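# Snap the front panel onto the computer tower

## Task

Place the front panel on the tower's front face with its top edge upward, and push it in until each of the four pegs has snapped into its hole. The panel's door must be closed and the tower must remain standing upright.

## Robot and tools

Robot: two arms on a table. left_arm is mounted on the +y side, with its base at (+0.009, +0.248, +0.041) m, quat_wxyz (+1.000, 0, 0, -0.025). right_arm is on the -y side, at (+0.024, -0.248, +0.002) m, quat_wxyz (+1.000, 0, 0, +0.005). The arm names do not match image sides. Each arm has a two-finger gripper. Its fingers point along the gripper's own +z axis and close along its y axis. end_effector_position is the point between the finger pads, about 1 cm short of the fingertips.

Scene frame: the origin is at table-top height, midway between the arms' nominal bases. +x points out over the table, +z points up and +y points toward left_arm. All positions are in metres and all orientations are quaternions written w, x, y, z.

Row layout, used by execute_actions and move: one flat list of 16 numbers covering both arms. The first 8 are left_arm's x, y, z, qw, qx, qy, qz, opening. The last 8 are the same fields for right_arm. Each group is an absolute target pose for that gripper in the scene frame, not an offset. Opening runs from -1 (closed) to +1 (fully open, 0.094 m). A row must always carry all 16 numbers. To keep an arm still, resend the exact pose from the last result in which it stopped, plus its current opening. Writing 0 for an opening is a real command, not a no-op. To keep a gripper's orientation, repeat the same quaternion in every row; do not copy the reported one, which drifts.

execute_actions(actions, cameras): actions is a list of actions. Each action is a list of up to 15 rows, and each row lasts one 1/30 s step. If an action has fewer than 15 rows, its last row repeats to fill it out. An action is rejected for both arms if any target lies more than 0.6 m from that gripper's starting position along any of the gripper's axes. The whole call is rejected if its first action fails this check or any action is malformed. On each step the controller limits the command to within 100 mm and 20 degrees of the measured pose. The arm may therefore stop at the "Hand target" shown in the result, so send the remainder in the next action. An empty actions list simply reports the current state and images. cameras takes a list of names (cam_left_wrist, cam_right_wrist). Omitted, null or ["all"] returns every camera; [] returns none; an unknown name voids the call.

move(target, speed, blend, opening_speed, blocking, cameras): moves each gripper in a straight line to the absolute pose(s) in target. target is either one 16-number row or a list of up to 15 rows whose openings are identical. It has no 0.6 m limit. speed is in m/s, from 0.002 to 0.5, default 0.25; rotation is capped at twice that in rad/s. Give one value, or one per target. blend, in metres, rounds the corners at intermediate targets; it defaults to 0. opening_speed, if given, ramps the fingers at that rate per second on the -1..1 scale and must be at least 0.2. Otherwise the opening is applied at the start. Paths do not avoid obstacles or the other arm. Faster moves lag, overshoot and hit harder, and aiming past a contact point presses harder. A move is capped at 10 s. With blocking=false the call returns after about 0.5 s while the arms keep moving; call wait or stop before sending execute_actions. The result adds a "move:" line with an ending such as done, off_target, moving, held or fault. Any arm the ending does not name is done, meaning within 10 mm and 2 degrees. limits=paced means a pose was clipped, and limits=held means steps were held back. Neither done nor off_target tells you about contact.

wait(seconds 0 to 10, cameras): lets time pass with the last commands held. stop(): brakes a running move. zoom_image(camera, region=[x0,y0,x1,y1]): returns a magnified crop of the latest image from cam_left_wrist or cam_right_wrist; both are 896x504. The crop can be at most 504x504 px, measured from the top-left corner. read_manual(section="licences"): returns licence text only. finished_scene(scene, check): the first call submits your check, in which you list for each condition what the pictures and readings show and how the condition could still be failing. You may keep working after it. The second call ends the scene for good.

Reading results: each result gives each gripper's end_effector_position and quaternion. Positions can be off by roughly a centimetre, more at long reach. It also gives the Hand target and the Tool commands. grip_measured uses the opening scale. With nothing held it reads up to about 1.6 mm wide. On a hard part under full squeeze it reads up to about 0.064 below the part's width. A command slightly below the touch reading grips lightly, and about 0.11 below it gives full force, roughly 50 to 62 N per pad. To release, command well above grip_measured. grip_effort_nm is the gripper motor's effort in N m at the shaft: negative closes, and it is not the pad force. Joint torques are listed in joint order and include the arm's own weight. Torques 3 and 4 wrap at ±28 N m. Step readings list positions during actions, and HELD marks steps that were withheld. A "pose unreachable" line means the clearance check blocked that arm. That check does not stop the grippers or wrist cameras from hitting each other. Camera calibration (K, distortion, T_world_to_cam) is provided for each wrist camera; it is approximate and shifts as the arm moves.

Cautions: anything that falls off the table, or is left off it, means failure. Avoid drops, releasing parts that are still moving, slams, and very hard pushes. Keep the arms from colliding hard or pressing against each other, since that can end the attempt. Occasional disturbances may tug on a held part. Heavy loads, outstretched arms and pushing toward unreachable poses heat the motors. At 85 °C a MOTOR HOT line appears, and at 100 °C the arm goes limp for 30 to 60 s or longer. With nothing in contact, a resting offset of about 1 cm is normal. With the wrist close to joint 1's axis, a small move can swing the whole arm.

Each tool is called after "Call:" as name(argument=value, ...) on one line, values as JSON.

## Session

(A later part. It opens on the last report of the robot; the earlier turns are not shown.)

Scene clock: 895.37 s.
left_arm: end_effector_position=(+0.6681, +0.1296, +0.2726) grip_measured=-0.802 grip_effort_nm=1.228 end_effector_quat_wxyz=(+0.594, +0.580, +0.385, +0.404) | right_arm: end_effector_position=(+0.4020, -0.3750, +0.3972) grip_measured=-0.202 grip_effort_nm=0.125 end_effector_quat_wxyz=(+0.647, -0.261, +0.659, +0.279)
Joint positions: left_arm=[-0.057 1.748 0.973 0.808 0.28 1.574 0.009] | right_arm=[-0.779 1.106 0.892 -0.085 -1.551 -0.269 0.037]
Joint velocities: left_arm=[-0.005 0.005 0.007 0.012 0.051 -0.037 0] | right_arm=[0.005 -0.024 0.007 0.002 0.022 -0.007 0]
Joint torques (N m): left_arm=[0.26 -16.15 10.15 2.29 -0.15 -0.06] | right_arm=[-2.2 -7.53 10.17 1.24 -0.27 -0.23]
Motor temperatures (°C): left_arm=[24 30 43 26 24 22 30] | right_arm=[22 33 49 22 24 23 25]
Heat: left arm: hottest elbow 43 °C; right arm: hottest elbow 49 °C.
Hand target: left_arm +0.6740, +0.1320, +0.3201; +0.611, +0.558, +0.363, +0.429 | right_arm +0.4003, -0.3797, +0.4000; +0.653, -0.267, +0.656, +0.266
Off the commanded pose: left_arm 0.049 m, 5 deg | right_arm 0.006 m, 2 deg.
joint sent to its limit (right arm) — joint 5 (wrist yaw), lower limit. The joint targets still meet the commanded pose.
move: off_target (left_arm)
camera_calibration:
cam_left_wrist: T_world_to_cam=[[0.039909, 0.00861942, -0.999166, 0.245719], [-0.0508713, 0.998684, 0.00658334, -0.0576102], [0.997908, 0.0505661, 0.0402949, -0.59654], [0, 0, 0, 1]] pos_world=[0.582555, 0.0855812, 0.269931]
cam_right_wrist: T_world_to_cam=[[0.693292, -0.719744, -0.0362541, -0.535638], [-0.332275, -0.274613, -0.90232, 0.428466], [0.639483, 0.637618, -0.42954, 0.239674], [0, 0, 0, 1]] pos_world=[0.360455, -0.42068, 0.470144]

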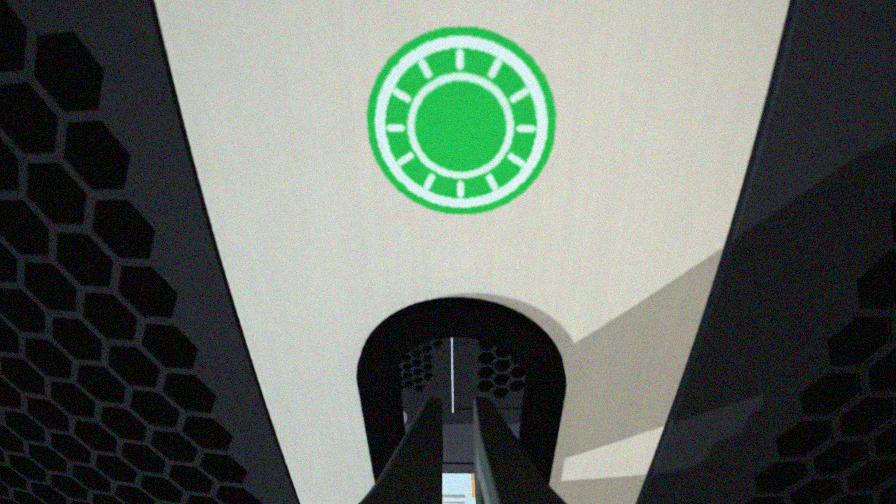

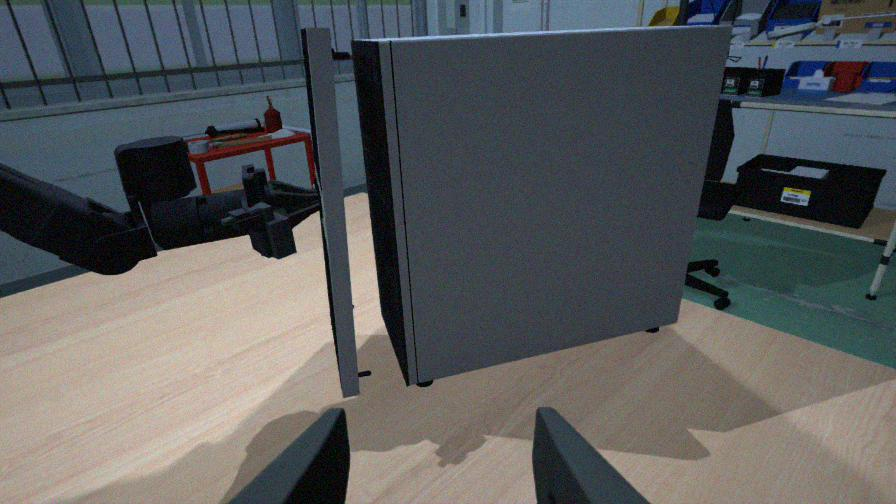

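Call:
move(target=[0.678,0.140,0.293,0.624,0.5444,0.353,0.437,-0.5,0.40,-0.38,0.40,0.65,-0.27,0.65,0.27,-0.2], speed=0.05)

Call:
zoom_image(camera="cam_right_wrist", region=[300, 250, 480, 430])

Call:
zoom_image(camera="cam_right_wrist", region=[300, 0, 480, 180])

Scene clock: 920.53 s.
left_arm: end_effector_position=(+0.6720, +0.1371, +0.2689) grip_measured=-0.802 grip_effort_nm=1.219 end_effector_quat_wxyz=(+0.608, +0.562, +0.367, +0.423) | right_arm: end_effector_position=(+0.4020, -0.3750, +0.3972) grip_measured=-0.202 grip_effort_nm=0.120 end_effector_quat_wxyz=(+0.647, -0.261, +0.659, +0.279)
Joint positions: left_arm=[-0.042 1.797 0.973 0.926 0.291 1.57 0.009] | right_arm=[-0.779 1.106 0.892 -0.085 -1.551 -0.269 0.037]
Joint velocities: left_arm=[-0.005 0.005 0.012 -0.007 0.007 0.095 -0.001] | right_arm=[-0.005 -0.024 -0.012 -0.012 -0.125 0.051 0]
Joint torques (N m): left_arm=[0.38 -13.92 8.76 3.4 0.04 -0.18] | right_arm=[-2.55 -7.59 10.06 1.37 -0.29 -0.2]
Motor temperatures (°C): left_arm=[24 31 44 26 24 21 30] | right_arm=[22 33 48 22 24 23 24]
Heat: left arm: hottest elbow 44 °C; right arm: hottest elbow 48 °C.
Hand target: left_arm +0.6773, +0.1404, +0.2930; +0.623, +0.544, +0.354, +0.437 | right_arm +0.4003, -0.3797, +0.4000; +0.653, -0.267, +0.656, +0.266
Off the commanded pose: left_arm 0.025 m, 4 deg | right_arm 0.006 m, 2 deg.
joint sent to its limit (right arm) — joint 5 (wrist yaw), lower limit. The joint targets still meet the commanded pose.
move: off_target (left_arm)
camera_calibration:
cam_left_wrist: T_world_to_cam=[[0.107193, -0.000370883, -0.994238, 0.196496], [-0.0541097, 0.998516, -0.00620625, -0.0592551], [0.992765, 0.0544632, 0.107013, -0.61573], [0, 0, 0, 1]] pos_world=[0.587006, 0.0927746, 0.260887]
cam_right_wrist: T_world_to_cam=[[0.693292, -0.719744, -0.0362541, -0.535638], [-0.332275, -0.274613, -0.90232, 0.428466], [0.639483, 0.637618, -0.42954, 0.239674], [0, 0, 0, 1]] pos_world=[0.360455, -0.42068, 0.470144]

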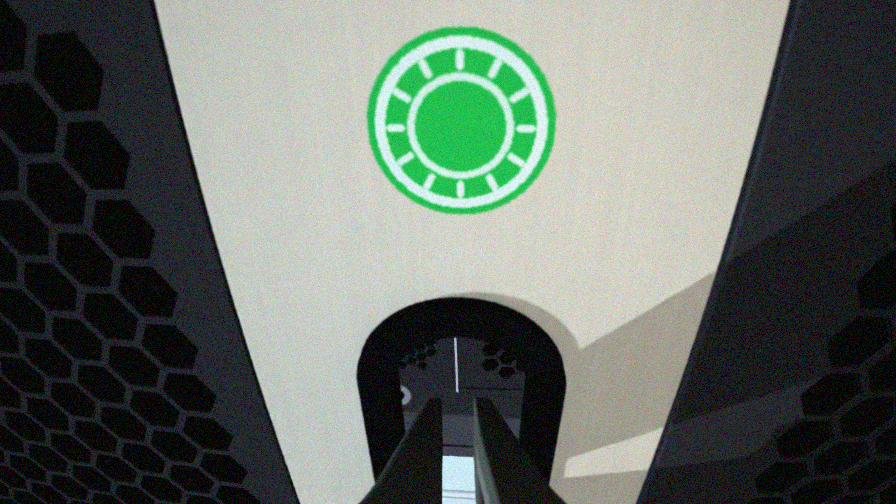

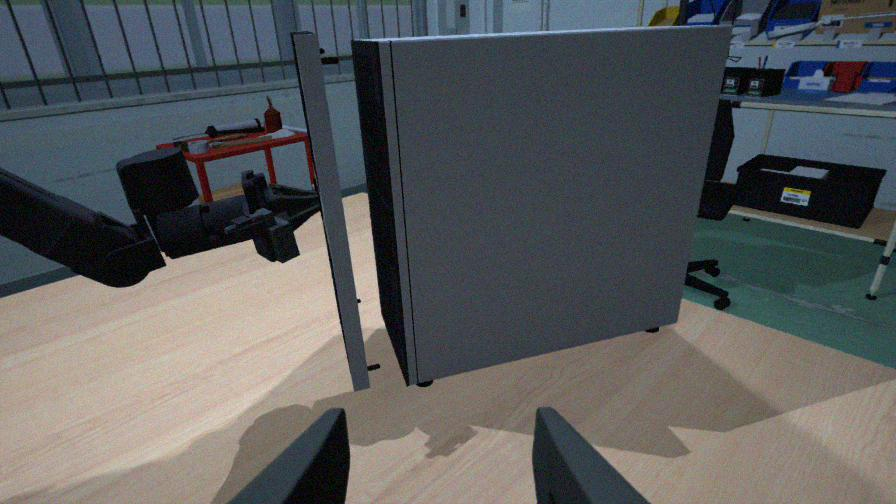

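Scaled by 2.800 from the camera's 896x504 image, which has a finer 1280x720 frame.

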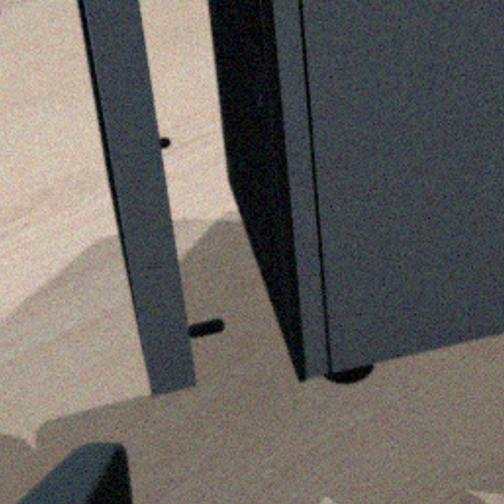

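Scaled by 2.800 from the camera's 896x504 image, which has a finer 1280x720 frame.

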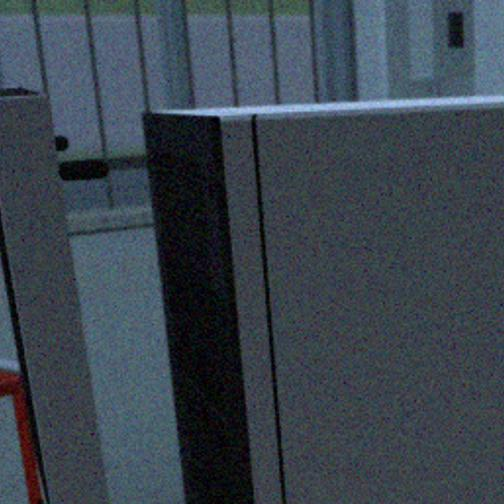

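Call:
move(target=[0.676,0.137,0.279,0.6215,0.5468,0.358,0.4323,-0.5,0.40,-0.38,0.40,0.65,-0.27,0.65,0.27,-0.2], speed=0.05)

Call:
zoom_image(camera="cam_right_wrist", region=[300, 250, 480, 430])

Call:
zoom_image(camera="cam_right_wrist", region=[300, 0, 480, 180])

Scene clock: 933.73 s.
left_arm: end_effector_position=(+0.6729, +0.1372, +0.2641) grip_measured=-0.802 grip_effort_nm=1.233 end_effector_quat_wxyz=(+0.609, +0.561, +0.368, +0.423) | right_arm: end_effector_position=(+0.4020, -0.3750, +0.3972) grip_measured=-0.202 grip_effort_nm=0.120 end_effector_quat_wxyz=(+0.647, -0.261, +0.659, +0.279)
Joint positions: left_arm=[-0.042 1.81 0.973 0.941 0.29 1.569 0.009] | right_arm=[-0.779 1.106 0.892 -0.085 -1.551 -0.269 0.037]
Joint velocities: left_arm=[0.005 0.005 0.002 -0.002 -0.022 -0.022 -0.001] | right_arm=[0.005 0.005 -0.007 0.007 -0.037 -0.022 0]
Joint torques (N m): left_arm=[0.15 -13.74 7.91 3.33 -0.18 -0.19] | right_arm=[-2.08 -7.36 10.15 1.24 -0.3 -0.19]
Motor temperatures (°C): left_arm=[24 30 43 26 24 22 30] | right_arm=[22 33 48 22 24 23 24]
Heat: left arm: hottest elbow 43 °C; right arm: hottest elbow 48 °C.
Hand target: left_arm +0.6757, +0.1371, +0.2791; +0.621, +0.547, +0.358, +0.432 | right_arm +0.4003, -0.3797, +0.4000; +0.653, -0.267, +0.656, +0.266
Off the commanded pose: left_arm 0.015 m, 3 deg | right_arm 0.006 m, 2 deg.
joint sent to its limit (right arm) — joint 5 (wrist yaw), lower limit. The joint targets still meet the commanded pose.
move: off_target (left_arm)
camera_calibration:
cam_left_wrist: T_world_to_cam=[[0.108506, -0.00195383, -0.994094, 0.190843], [-0.0550873, 0.99845, -0.00797519, -0.0582032], [0.992568, 0.0556273, 0.10823, -0.616496], [0, 0, 0, 1]] pos_world=[0.588, 0.0927798, 0.255975]
cam_right_wrist: T_world_to_cam=[[0.693292, -0.719744, -0.0362541, -0.535638], [-0.332275, -0.274613, -0.90232, 0.428466], [0.639483, 0.637618, -0.42954, 0.239674], [0, 0, 0, 1]] pos_world=[0.360455, -0.42068, 0.470144]

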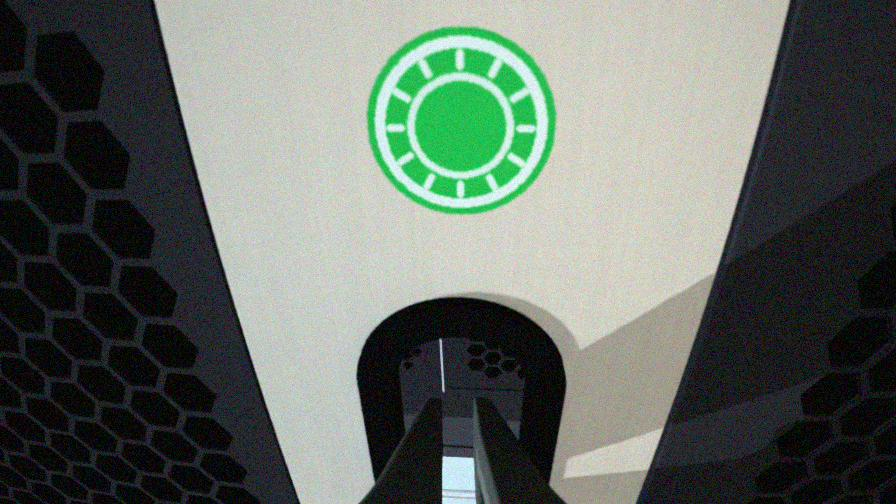

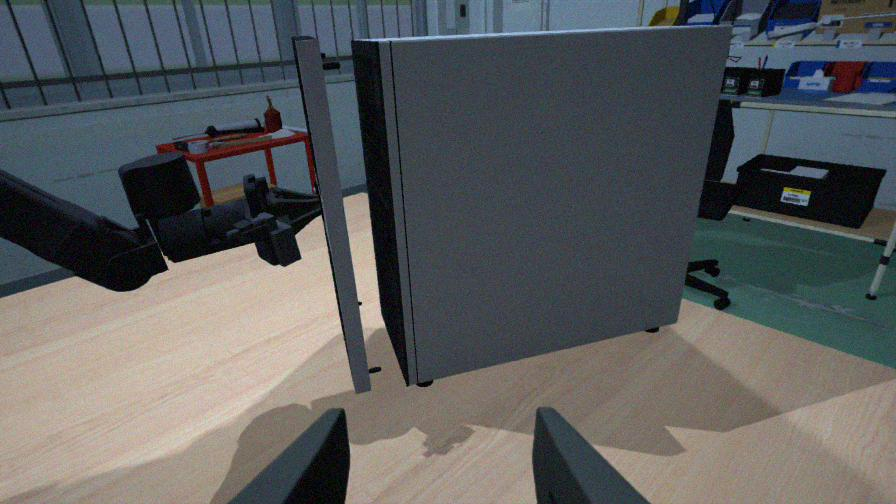

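Scaled by 2.800 from the camera's 896x504 image, which has a finer 1280x720 frame.

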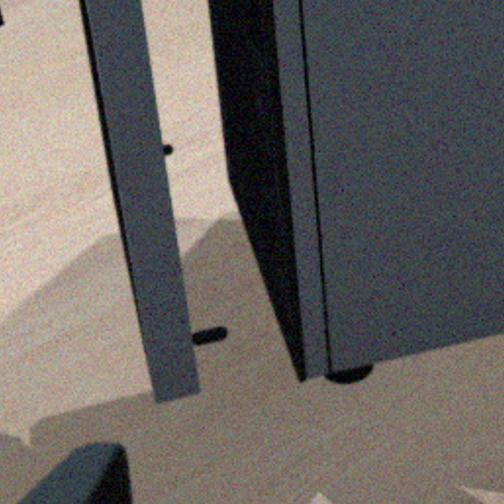

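Scaled by 2.800 from the camera's 896x504 image, which has a finer 1280x720 frame.

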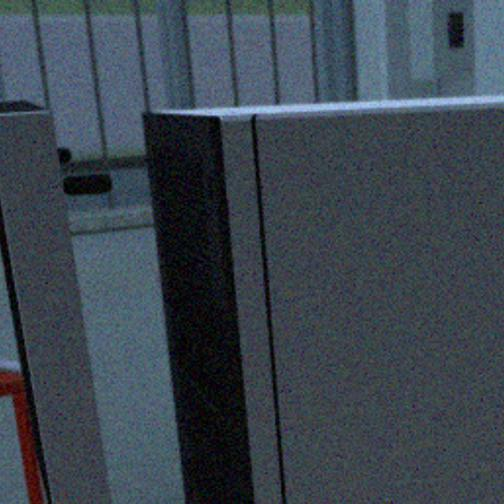

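Call:
move(target=[0.674,0.130,0.269,0.618,0.5504,0.3643,0.4255,-0.5,0.40,-0.38,0.40,0.65,-0.27,0.65,0.27,-0.2], speed=0.05)

Call:
zoom_image(camera="cam_right_wrist", region=[300, 250, 480, 430])

Call:
zoom_image(camera="cam_right_wrist", region=[300, 0, 480, 180])

Scene clock: 943.87 s.
left_arm: end_effector_position=(+0.6715, +0.1346, +0.2556) grip_measured=-0.802 grip_effort_nm=1.233 end_effector_quat_wxyz=(+0.605, +0.563, +0.374, +0.420) | right_arm: end_effector_position=(+0.4020, -0.3750, +0.3972) grip_measured=-0.202 grip_effort_nm=0.120 end_effector_quat_wxyz=(+0.647, -0.261, +0.659, +0.279)
Joint positions: left_arm=[-0.05 1.818 0.965 0.941 0.278 1.566 0.009] | right_arm=[-0.779 1.106 0.892 -0.085 -1.551 -0.269 0.037]
Joint velocities: left_arm=[-0.044 -0.015 0.002 -0.002 -0.037 -0.095 0] | right_arm=[-0.024 0.015 -0.002 -0.007 0.007 -0.007 0]
Joint torques (N m): left_arm=[-0.32 -13.74 7.66 3.29 -0.16 -0.14] | right_arm=[-2.26 -7.18 10.24 1.43 -0.32 -0.2]
Motor temperatures (°C): left_arm=[24 30 43 26 24 22 30] | right_arm=[22 33 48 22 24 23 24]
Heat: left arm: hottest elbow 43 °C; right arm: hottest elbow 48 °C.
Hand target: left_arm +0.6738, +0.1300, +0.2688; +0.618, +0.551, +0.365, +0.426 | right_arm +0.4003, -0.3797, +0.4000; +0.653, -0.267, +0.656, +0.266
Off the commanded pose: left_arm 0.014 m, 2 deg | right_arm 0.006 m, 2 deg.
joint sent to its limit (right arm) — joint 5 (wrist yaw), lower limit. The joint targets still meet the commanded pose.
move: off_target (left_arm)
camera_calibration:
cam_left_wrist: T_world_to_cam=[[0.0928278, -0.0033387, -0.995677, 0.193677], [-0.0602837, 0.998141, -0.00896726, -0.0519182], [0.993856, 0.0608555, 0.0924539, -0.611493], [0, 0, 0, 1]] pos_world=[0.586628, 0.089681, 0.248909]
cam_right_wrist: T_world_to_cam=[[0.693292, -0.719744, -0.0362541, -0.535638], [-0.332275, -0.274613, -0.90232, 0.428466], [0.639483, 0.637618, -0.42954, 0.239674], [0, 0, 0, 1]] pos_world=[0.360455, -0.42068, 0.470144]

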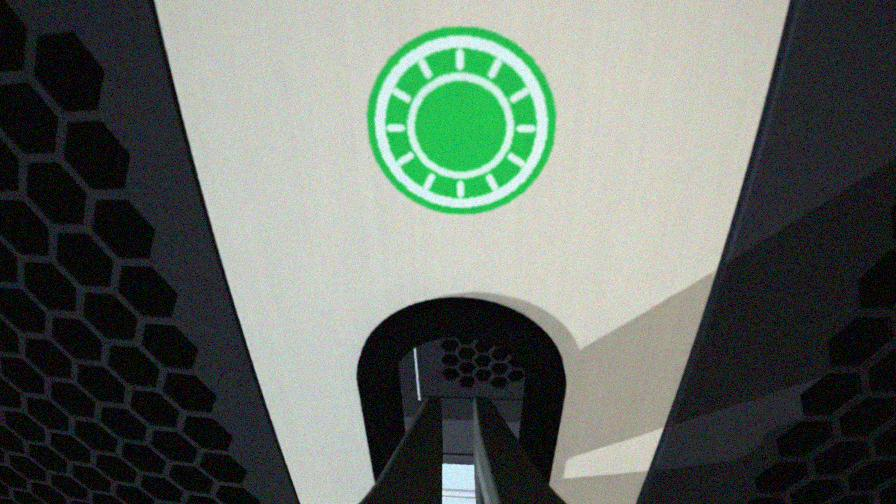

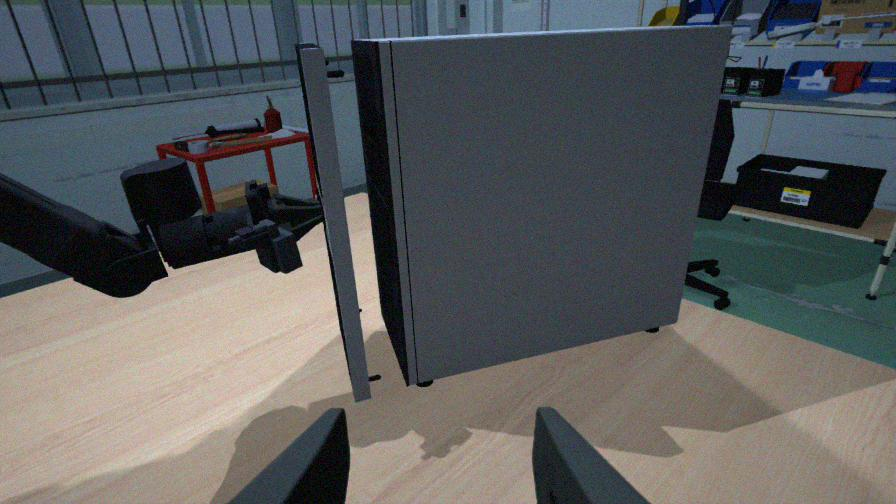

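Scaled by 2.800 from the camera's 896x504 image, which has a finer 1280x720 frame.

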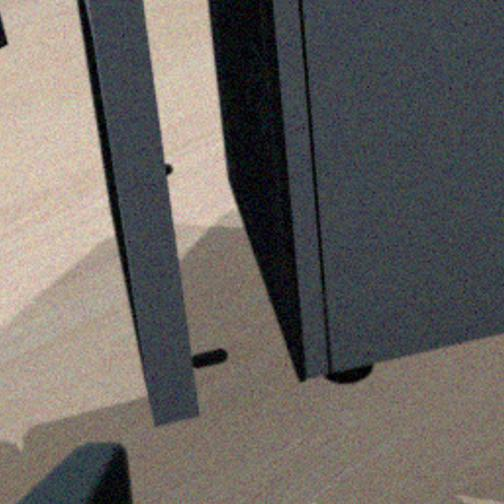

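Scaled by 2.800 from the camera's 896x504 image, which has a finer 1280x720 frame.

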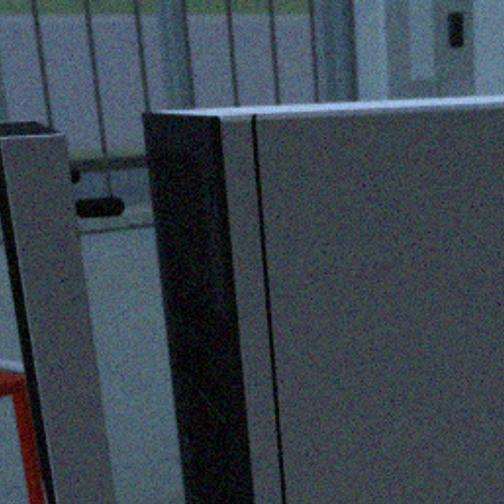

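Call:
move(target=[0.704,0.1165,0.29,0.618,0.5504,0.3643,0.4255,-0.5,0.40,-0.38,0.40,0.65,-0.27,0.65,0.27,-0.2], speed=0.05)

Call:
zoom_image(camera="cam_right_wrist", region=[300, 250, 480, 430])

Call:
zoom_image(camera="cam_right_wrist", region=[300, 0, 480, 180])

Scene clock: 962.77 s.
left_arm: end_effector_position=(+0.6883, +0.1231, +0.2573) grip_measured=-0.802 grip_effort_nm=1.228 end_effector_quat_wxyz=(+0.600, +0.569, +0.382, +0.413) | right_arm: end_effector_position=(+0.4020, -0.3750, +0.3972) grip_measured=-0.202 grip_effort_nm=0.120 end_effector_quat_wxyz=(+0.647, -0.261, +0.659, +0.279)
Joint positions: left_arm=[-0.068 1.835 1.023 0.875 0.259 1.566 0.009] | right_arm=[-0.779 1.106 0.892 -0.085 -1.551 -0.269 0.037]
Joint velocities: left_arm=[-0.005 -0.015 0.032 -0.007 0.007 0.051 0] | right_arm=[0.005 0.015 -0.002 -0.032 -0.022 0.051 0]
Joint torques (N m): left_arm=[-0.38 -14.21 11.29 2.48 -0.15 -0.13] | right_arm=[-1.9 -7.18 10.09 1.28 -0.34 -0.18]
Motor temperatures (°C): left_arm=[24 30 41 26 24 22 30] | right_arm=[22 33 48 22 24 23 24]
Heat: left arm: hottest elbow 41 °C; right arm: hottest elbow 48 °C.
Hand target: left_arm +0.7021, +0.1172, +0.2894; +0.618, +0.551, +0.365, +0.426 | right_arm +0.4003, -0.3797, +0.4000; +0.653, -0.267, +0.656, +0.266
Off the commanded pose: left_arm 0.037 m, 4 deg | right_arm 0.006 m, 2 deg.
joint sent to its limit (right arm) — joint 5 (wrist yaw), lower limit. The joint targets still meet the commanded pose.
move: off_target (left_arm)
camera_calibration:
cam_left_wrist: T_world_to_cam=[[0.0675869, -0.00239714, -0.997711, 0.211622], [-0.0603987, 0.998153, -0.00648973, -0.0399796], [0.995884, 0.060699, 0.0673173, -0.622584], [0, 0, 0, 1]] pos_world=[0.603303, 0.0782033, 0.252789]
cam_right_wrist: T_world_to_cam=[[0.693292, -0.719744, -0.0362541, -0.535638], [-0.332275, -0.274613, -0.90232, 0.428466], [0.639483, 0.637618, -0.42954, 0.239674], [0, 0, 0, 1]] pos_world=[0.360455, -0.42068, 0.470144]

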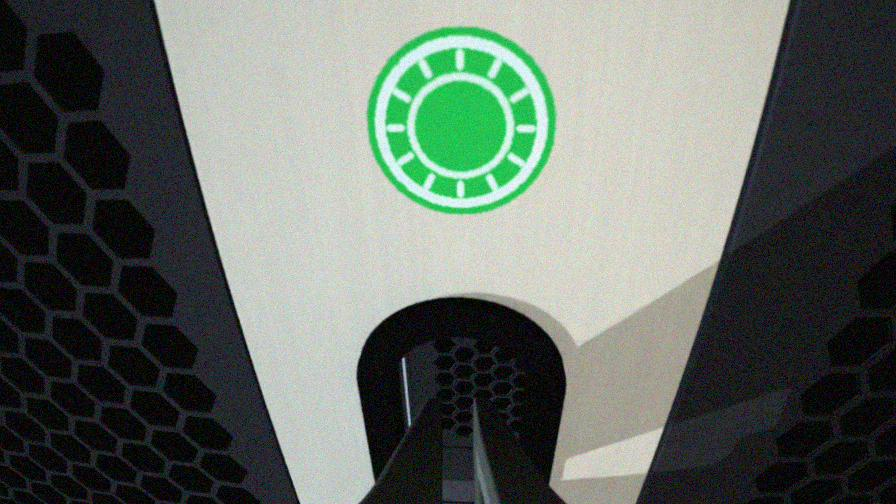

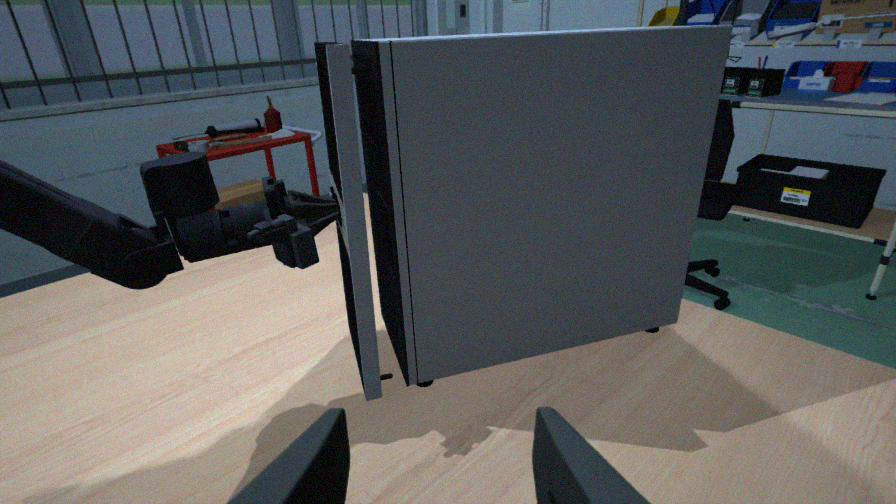

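Scaled by 2.800 from the camera's 896x504 image, which has a finer 1280x720 frame.

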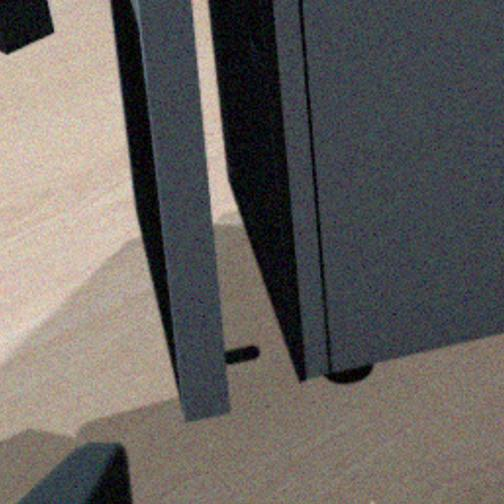

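Scaled by 2.800 from the camera's 896x504 image, which has a finer 1280x720 frame.

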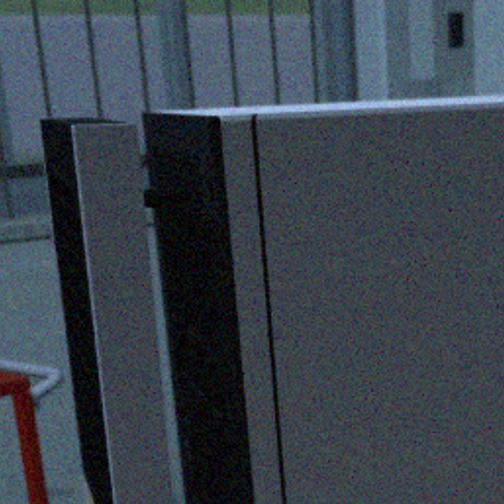

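Call:
move(target=[0.705,0.122,0.294,0.622,0.546,0.3545,0.4358,-0.5,0.40,-0.38,0.40,0.65,-0.27,0.65,0.27,-0.2], speed=0.05)

Call:
zoom_image(camera="cam_right_wrist", region=[300, 250, 480, 430])

Call:
zoom_image(camera="cam_right_wrist", region=[300, 0, 480, 180])

Scene clock: 977.63 s.
left_arm: end_effector_position=(+0.6882, +0.1225, +0.2566) grip_measured=-0.802 grip_effort_nm=1.219 end_effector_quat_wxyz=(+0.601, +0.569, +0.380, +0.412) | right_arm: end_effector_position=(+0.4020, -0.3750, +0.3972) grip_measured=-0.202 grip_effort_nm=0.125 end_effector_quat_wxyz=(+0.647, -0.261, +0.659, +0.279)
Joint positions: left_arm=[-0.068 1.838 1.023 0.881 0.263 1.566 0.009] | right_arm=[-0.779 1.106 0.892 -0.085 -1.551 -0.269 0.037]
Joint velocities: left_arm=[-0.005 -0.005 -0.012 0.012 -0.007 -0.007 -0.001] | right_arm=[0.015 -0.015 0.002 0.002 -0.037 -0.051 0]
Joint torques (N m): left_arm=[0.38 -14.15 11.26 3.51 0.05 -0.07] | right_arm=[-1.61 -7.82 10.19 1.33 -0.32 -0.17]
Motor temperatures (°C): left_arm=[24 30 42 26 24 22 30] | right_arm=[22 33 48 22 24 23 24]
Heat: left arm: hottest elbow 42 °C; right arm: hottest elbow 48 °C.
Hand target: left_arm +0.7024, +0.1226, +0.2937; +0.622, +0.546, +0.355, +0.436 | right_arm +0.4003, -0.3797, +0.4000; +0.653, -0.267, +0.656, +0.266
Off the commanded pose: left_arm 0.041 m, 5 deg | right_arm 0.006 m, 2 deg.
joint sent to its limit (right arm) — joint 5 (wrist yaw), lower limit. The joint targets still meet the commanded pose.
move: off_target (left_arm)
camera_calibration:
cam_left_wrist: T_world_to_cam=[[0.0698739, -0.00268191, -0.997552, 0.20928], [-0.0565834, 0.998376, -0.00664753, -0.0419718], [0.99595, 0.0569094, 0.0696086, -0.622599], [0, 0, 0, 1]] pos_world=[0.603079, 0.0778966, 0.251827]
cam_right_wrist: T_world_to_cam=[[0.693292, -0.719744, -0.0362541, -0.535638], [-0.332275, -0.274613, -0.90232, 0.428466], [0.639483, 0.637618, -0.42954, 0.239674], [0, 0, 0, 1]] pos_world=[0.360455, -0.42068, 0.470144]

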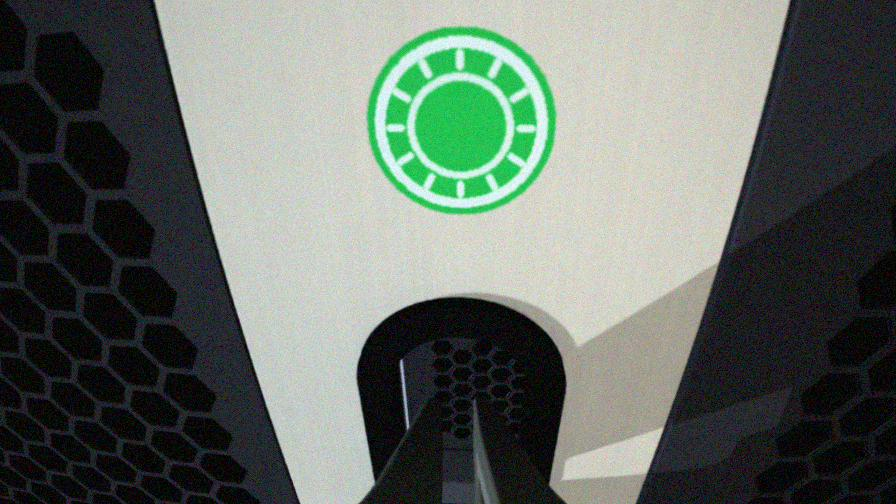

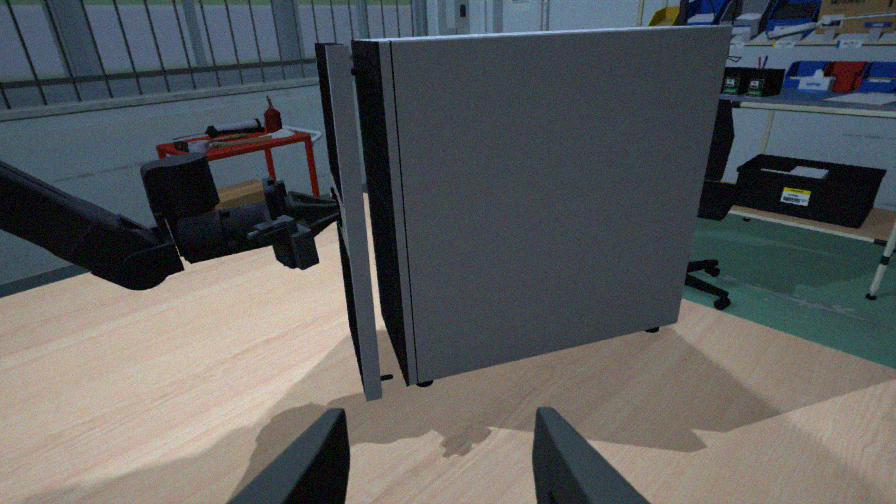

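Scaled by 2.800 from the camera's 896x504 image, which has a finer 1280x720 frame.

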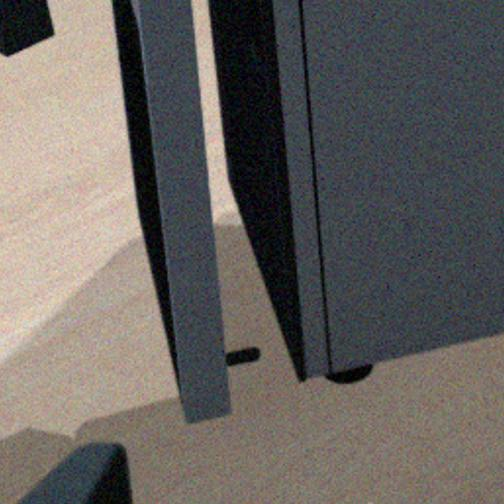

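Scaled by 2.800 from the camera's 896x504 image, which has a finer 1280x720 frame.

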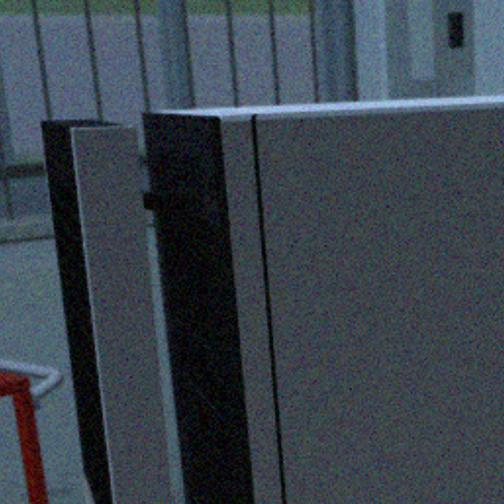

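Call:
move(target=[0.708,0.131,0.302,0.626,0.5415,0.3466,0.4443,-0.5,0.40,-0.38,0.40,0.65,-0.27,0.65,0.27,-0.2], speed=0.05)

Call:
zoom_image(camera="cam_right_wrist", region=[300, 250, 480, 430])

Call:
zoom_image(camera="cam_right_wrist", region=[300, 0, 480, 180])

Scene clock: 990.93 s.
left_arm: end_effector_position=(+0.6911, +0.1299, +0.2648) grip_measured=-0.802 grip_effort_nm=1.228 end_effector_quat_wxyz=(+0.607, +0.563, +0.372, +0.419) | right_arm: end_effector_position=(+0.4020, -0.3750, +0.3972) grip_measured=-0.202 grip_effort_nm=0.115 end_effector_quat_wxyz=(+0.647, -0.261, +0.659, +0.279)
Joint positions: left_arm=[-0.053 1.838 1.032 0.897 0.279 1.566 0.009] | right_arm=[-0.779 1.106 0.892 -0.085 -1.551 -0.269 0.037]
Joint velocities: left_arm=[-0.005 -0.005 -0.002 0.007 -0.125 0.022 -0.001] | right_arm=[-0.015 0.005 -0.007 -0.007 -0.066 -0.007 0]
Joint torques (N m): left_arm=[0.62 -14.15 11.45 3.38 0.05 -0.03] | right_arm=[-2.67 -7.59 10.11 1.39 -0.29 -0.18]
Motor temperatures (°C): left_arm=[24 31 43 26 24 22 30] | right_arm=[22 33 48 22 24 23 24]
Heat: left arm: hottest elbow 43 °C; right arm: hottest elbow 48 °C.
Hand target: left_arm +0.7054, +0.1318, +0.3015; +0.625, +0.541, +0.347, +0.444 | right_arm +0.4003, -0.3797, +0.4000; +0.653, -0.267, +0.656, +0.266
Off the commanded pose: left_arm 0.041 m, 5 deg | right_arm 0.006 m, 2 deg.
joint sent to its limit (right arm) — joint 5 (wrist yaw), lower limit. The joint targets still meet the commanded pose.
move: off_target (left_arm)
camera_calibration:
cam_left_wrist: T_world_to_cam=[[0.0949439, -0.00428414, -0.995473, 0.199614], [-0.0556642, 0.998403, -0.00960575, -0.0489934], [0.993925, 0.0563242, 0.0945538, -0.631606], [0, 0, 0, 1]] pos_world=[0.60609, 0.0853451, 0.25796]
cam_right_wrist: T_world_to_cam=[[0.693292, -0.719744, -0.0362541, -0.535638], [-0.332275, -0.274613, -0.90232, 0.428466], [0.639483, 0.637618, -0.42954, 0.239674], [0, 0, 0, 1]] pos_world=[0.360455, -0.42068, 0.470144]

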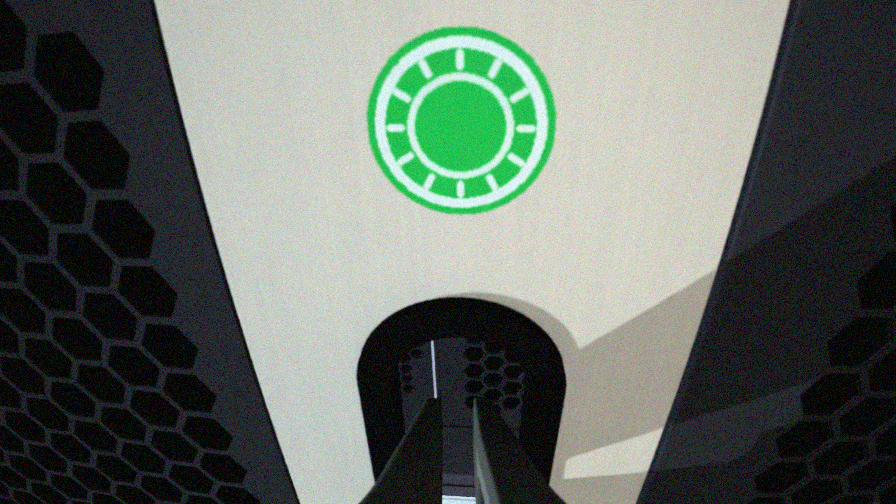

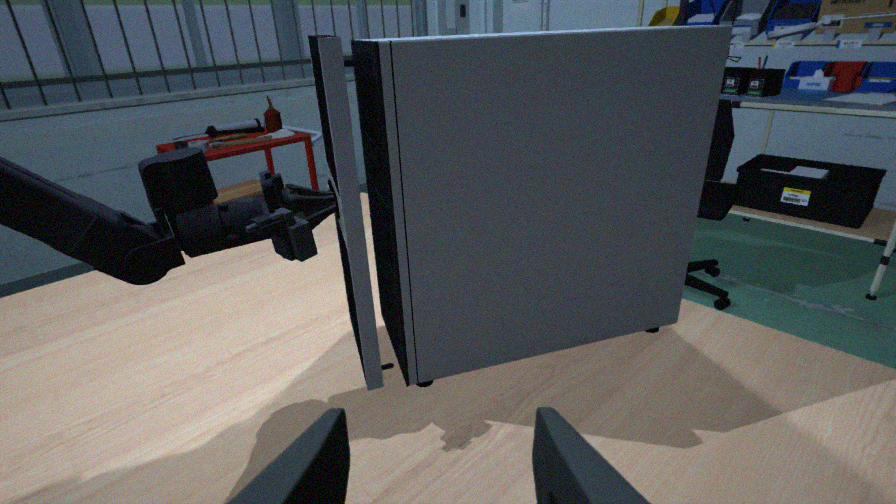

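Scaled by 2.800 from the camera's 896x504 image, which has a finer 1280x720 frame.

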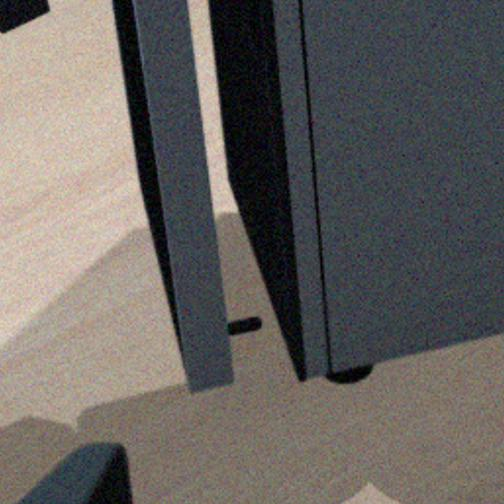

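Scaled by 2.800 from the camera's 896x504 image, which has a finer 1280x720 frame.

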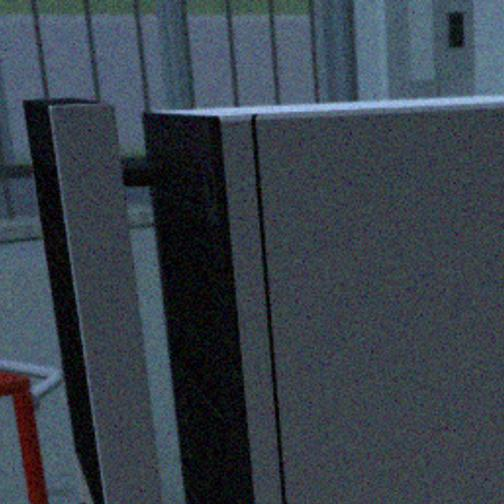

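Call:
move(target=[0.705,0.122,0.275,0.6225,0.5455,0.354,0.4365,-0.5,0.40,-0.38,0.40,0.65,-0.27,0.65,0.27,-0.2], speed=0.05)

Call:
zoom_image(camera="cam_right_wrist", region=[300, 250, 480, 430])

Call:
zoom_image(camera="cam_right_wrist", region=[300, 0, 480, 180])

Scene clock: 998.17 s.
left_arm: end_effector_position=(+0.6942, +0.1282, +0.2445) grip_measured=-0.802 grip_effort_nm=1.228 end_effector_quat_wxyz=(+0.604, +0.564, +0.377, +0.418) | right_arm: end_effector_position=(+0.4020, -0.3750, +0.3972) grip_measured=-0.202 grip_effort_nm=0.125 end_effector_quat_wxyz=(+0.647, -0.261, +0.659, +0.279)
Joint positions: left_arm=[-0.058 1.881 1.033 0.93 0.267 1.566 0.009] | right_arm=[-0.779 1.106 0.892 -0.085 -1.551 -0.269 0.037]
Joint velocities: left_arm=[-0.005 -0.005 0.017 0.002 0.022 -0.051 0.001] | right_arm=[-0.015 -0.015 -0.007 -0.002 -0.022 -0.037 0]
Joint torques (N m): left_arm=[-0.91 -14.74 9.8 3.26 -0.16 -0.06] | right_arm=[-1.61 -7.53 10.15 1.32 -0.3 -0.2]
Motor temperatures (°C): left_arm=[24 30 43 26 24 22 30] | right_arm=[22 33 48 22 24 23 24]
Heat: left arm: hottest elbow 43 °C; right arm: hottest elbow 48 °C.
Hand target: left_arm +0.7032, +0.1224, +0.2749; +0.622, +0.545, +0.354, +0.436 | right_arm +0.4003, -0.3797, +0.4000; +0.653, -0.267, +0.656, +0.266
Off the commanded pose: left_arm 0.033 m, 5 deg | right_arm 0.006 m, 2 deg.
joint sent to its limit (right arm) — joint 5 (wrist yaw), lower limit. The joint targets still meet the commanded pose.
move: off_target (left_arm)
camera_calibration:
cam_left_wrist: T_world_to_cam=[[0.0858022, -0.0036932, -0.996305, 0.185561], [-0.0621823, 0.998024, -0.00905474, -0.0429113], [0.99437, 0.0627295, 0.085403, -0.631548], [0, 0, 0, 1]] pos_world=[0.609403, 0.0831285, 0.238423]
cam_right_wrist: T_world_to_cam=[[0.693292, -0.719744, -0.0362541, -0.535638], [-0.332275, -0.274613, -0.90232, 0.428466], [0.639483, 0.637618, -0.42954, 0.239674], [0, 0, 0, 1]] pos_world=[0.360455, -0.42068, 0.470144]

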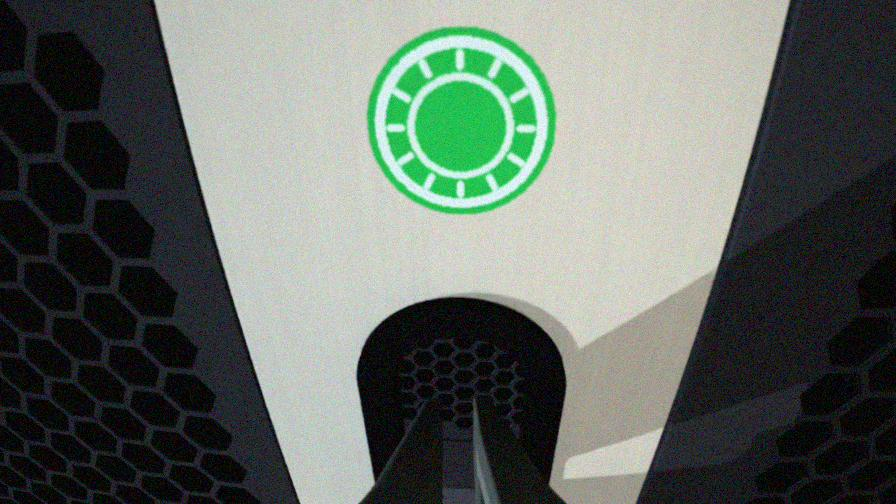

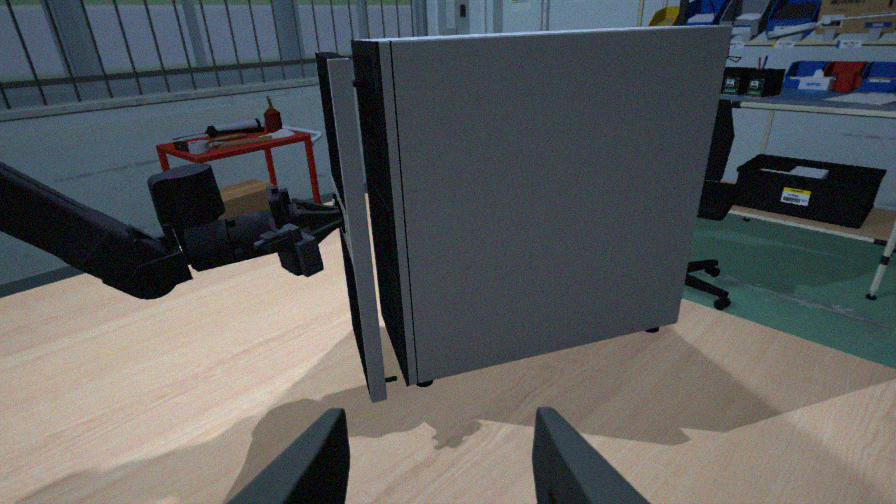

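Scaled by 2.800 from the camera's 896x504 image, which has a finer 1280x720 frame.

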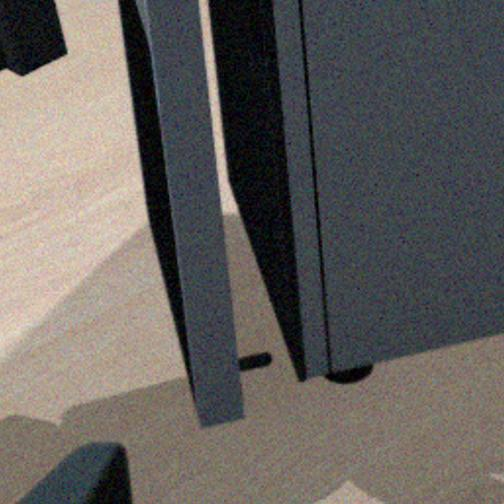

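Scaled by 2.800 from the camera's 896x504 image, which has a finer 1280x720 frame.

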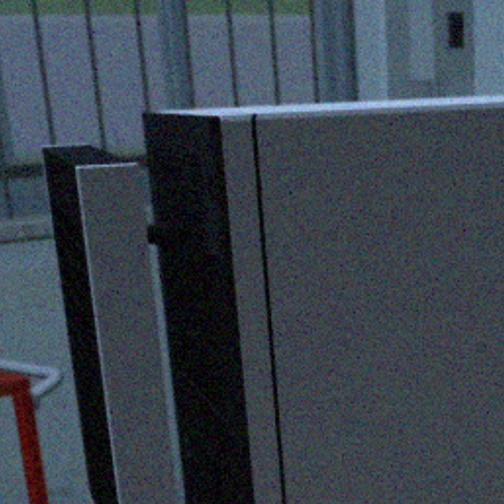

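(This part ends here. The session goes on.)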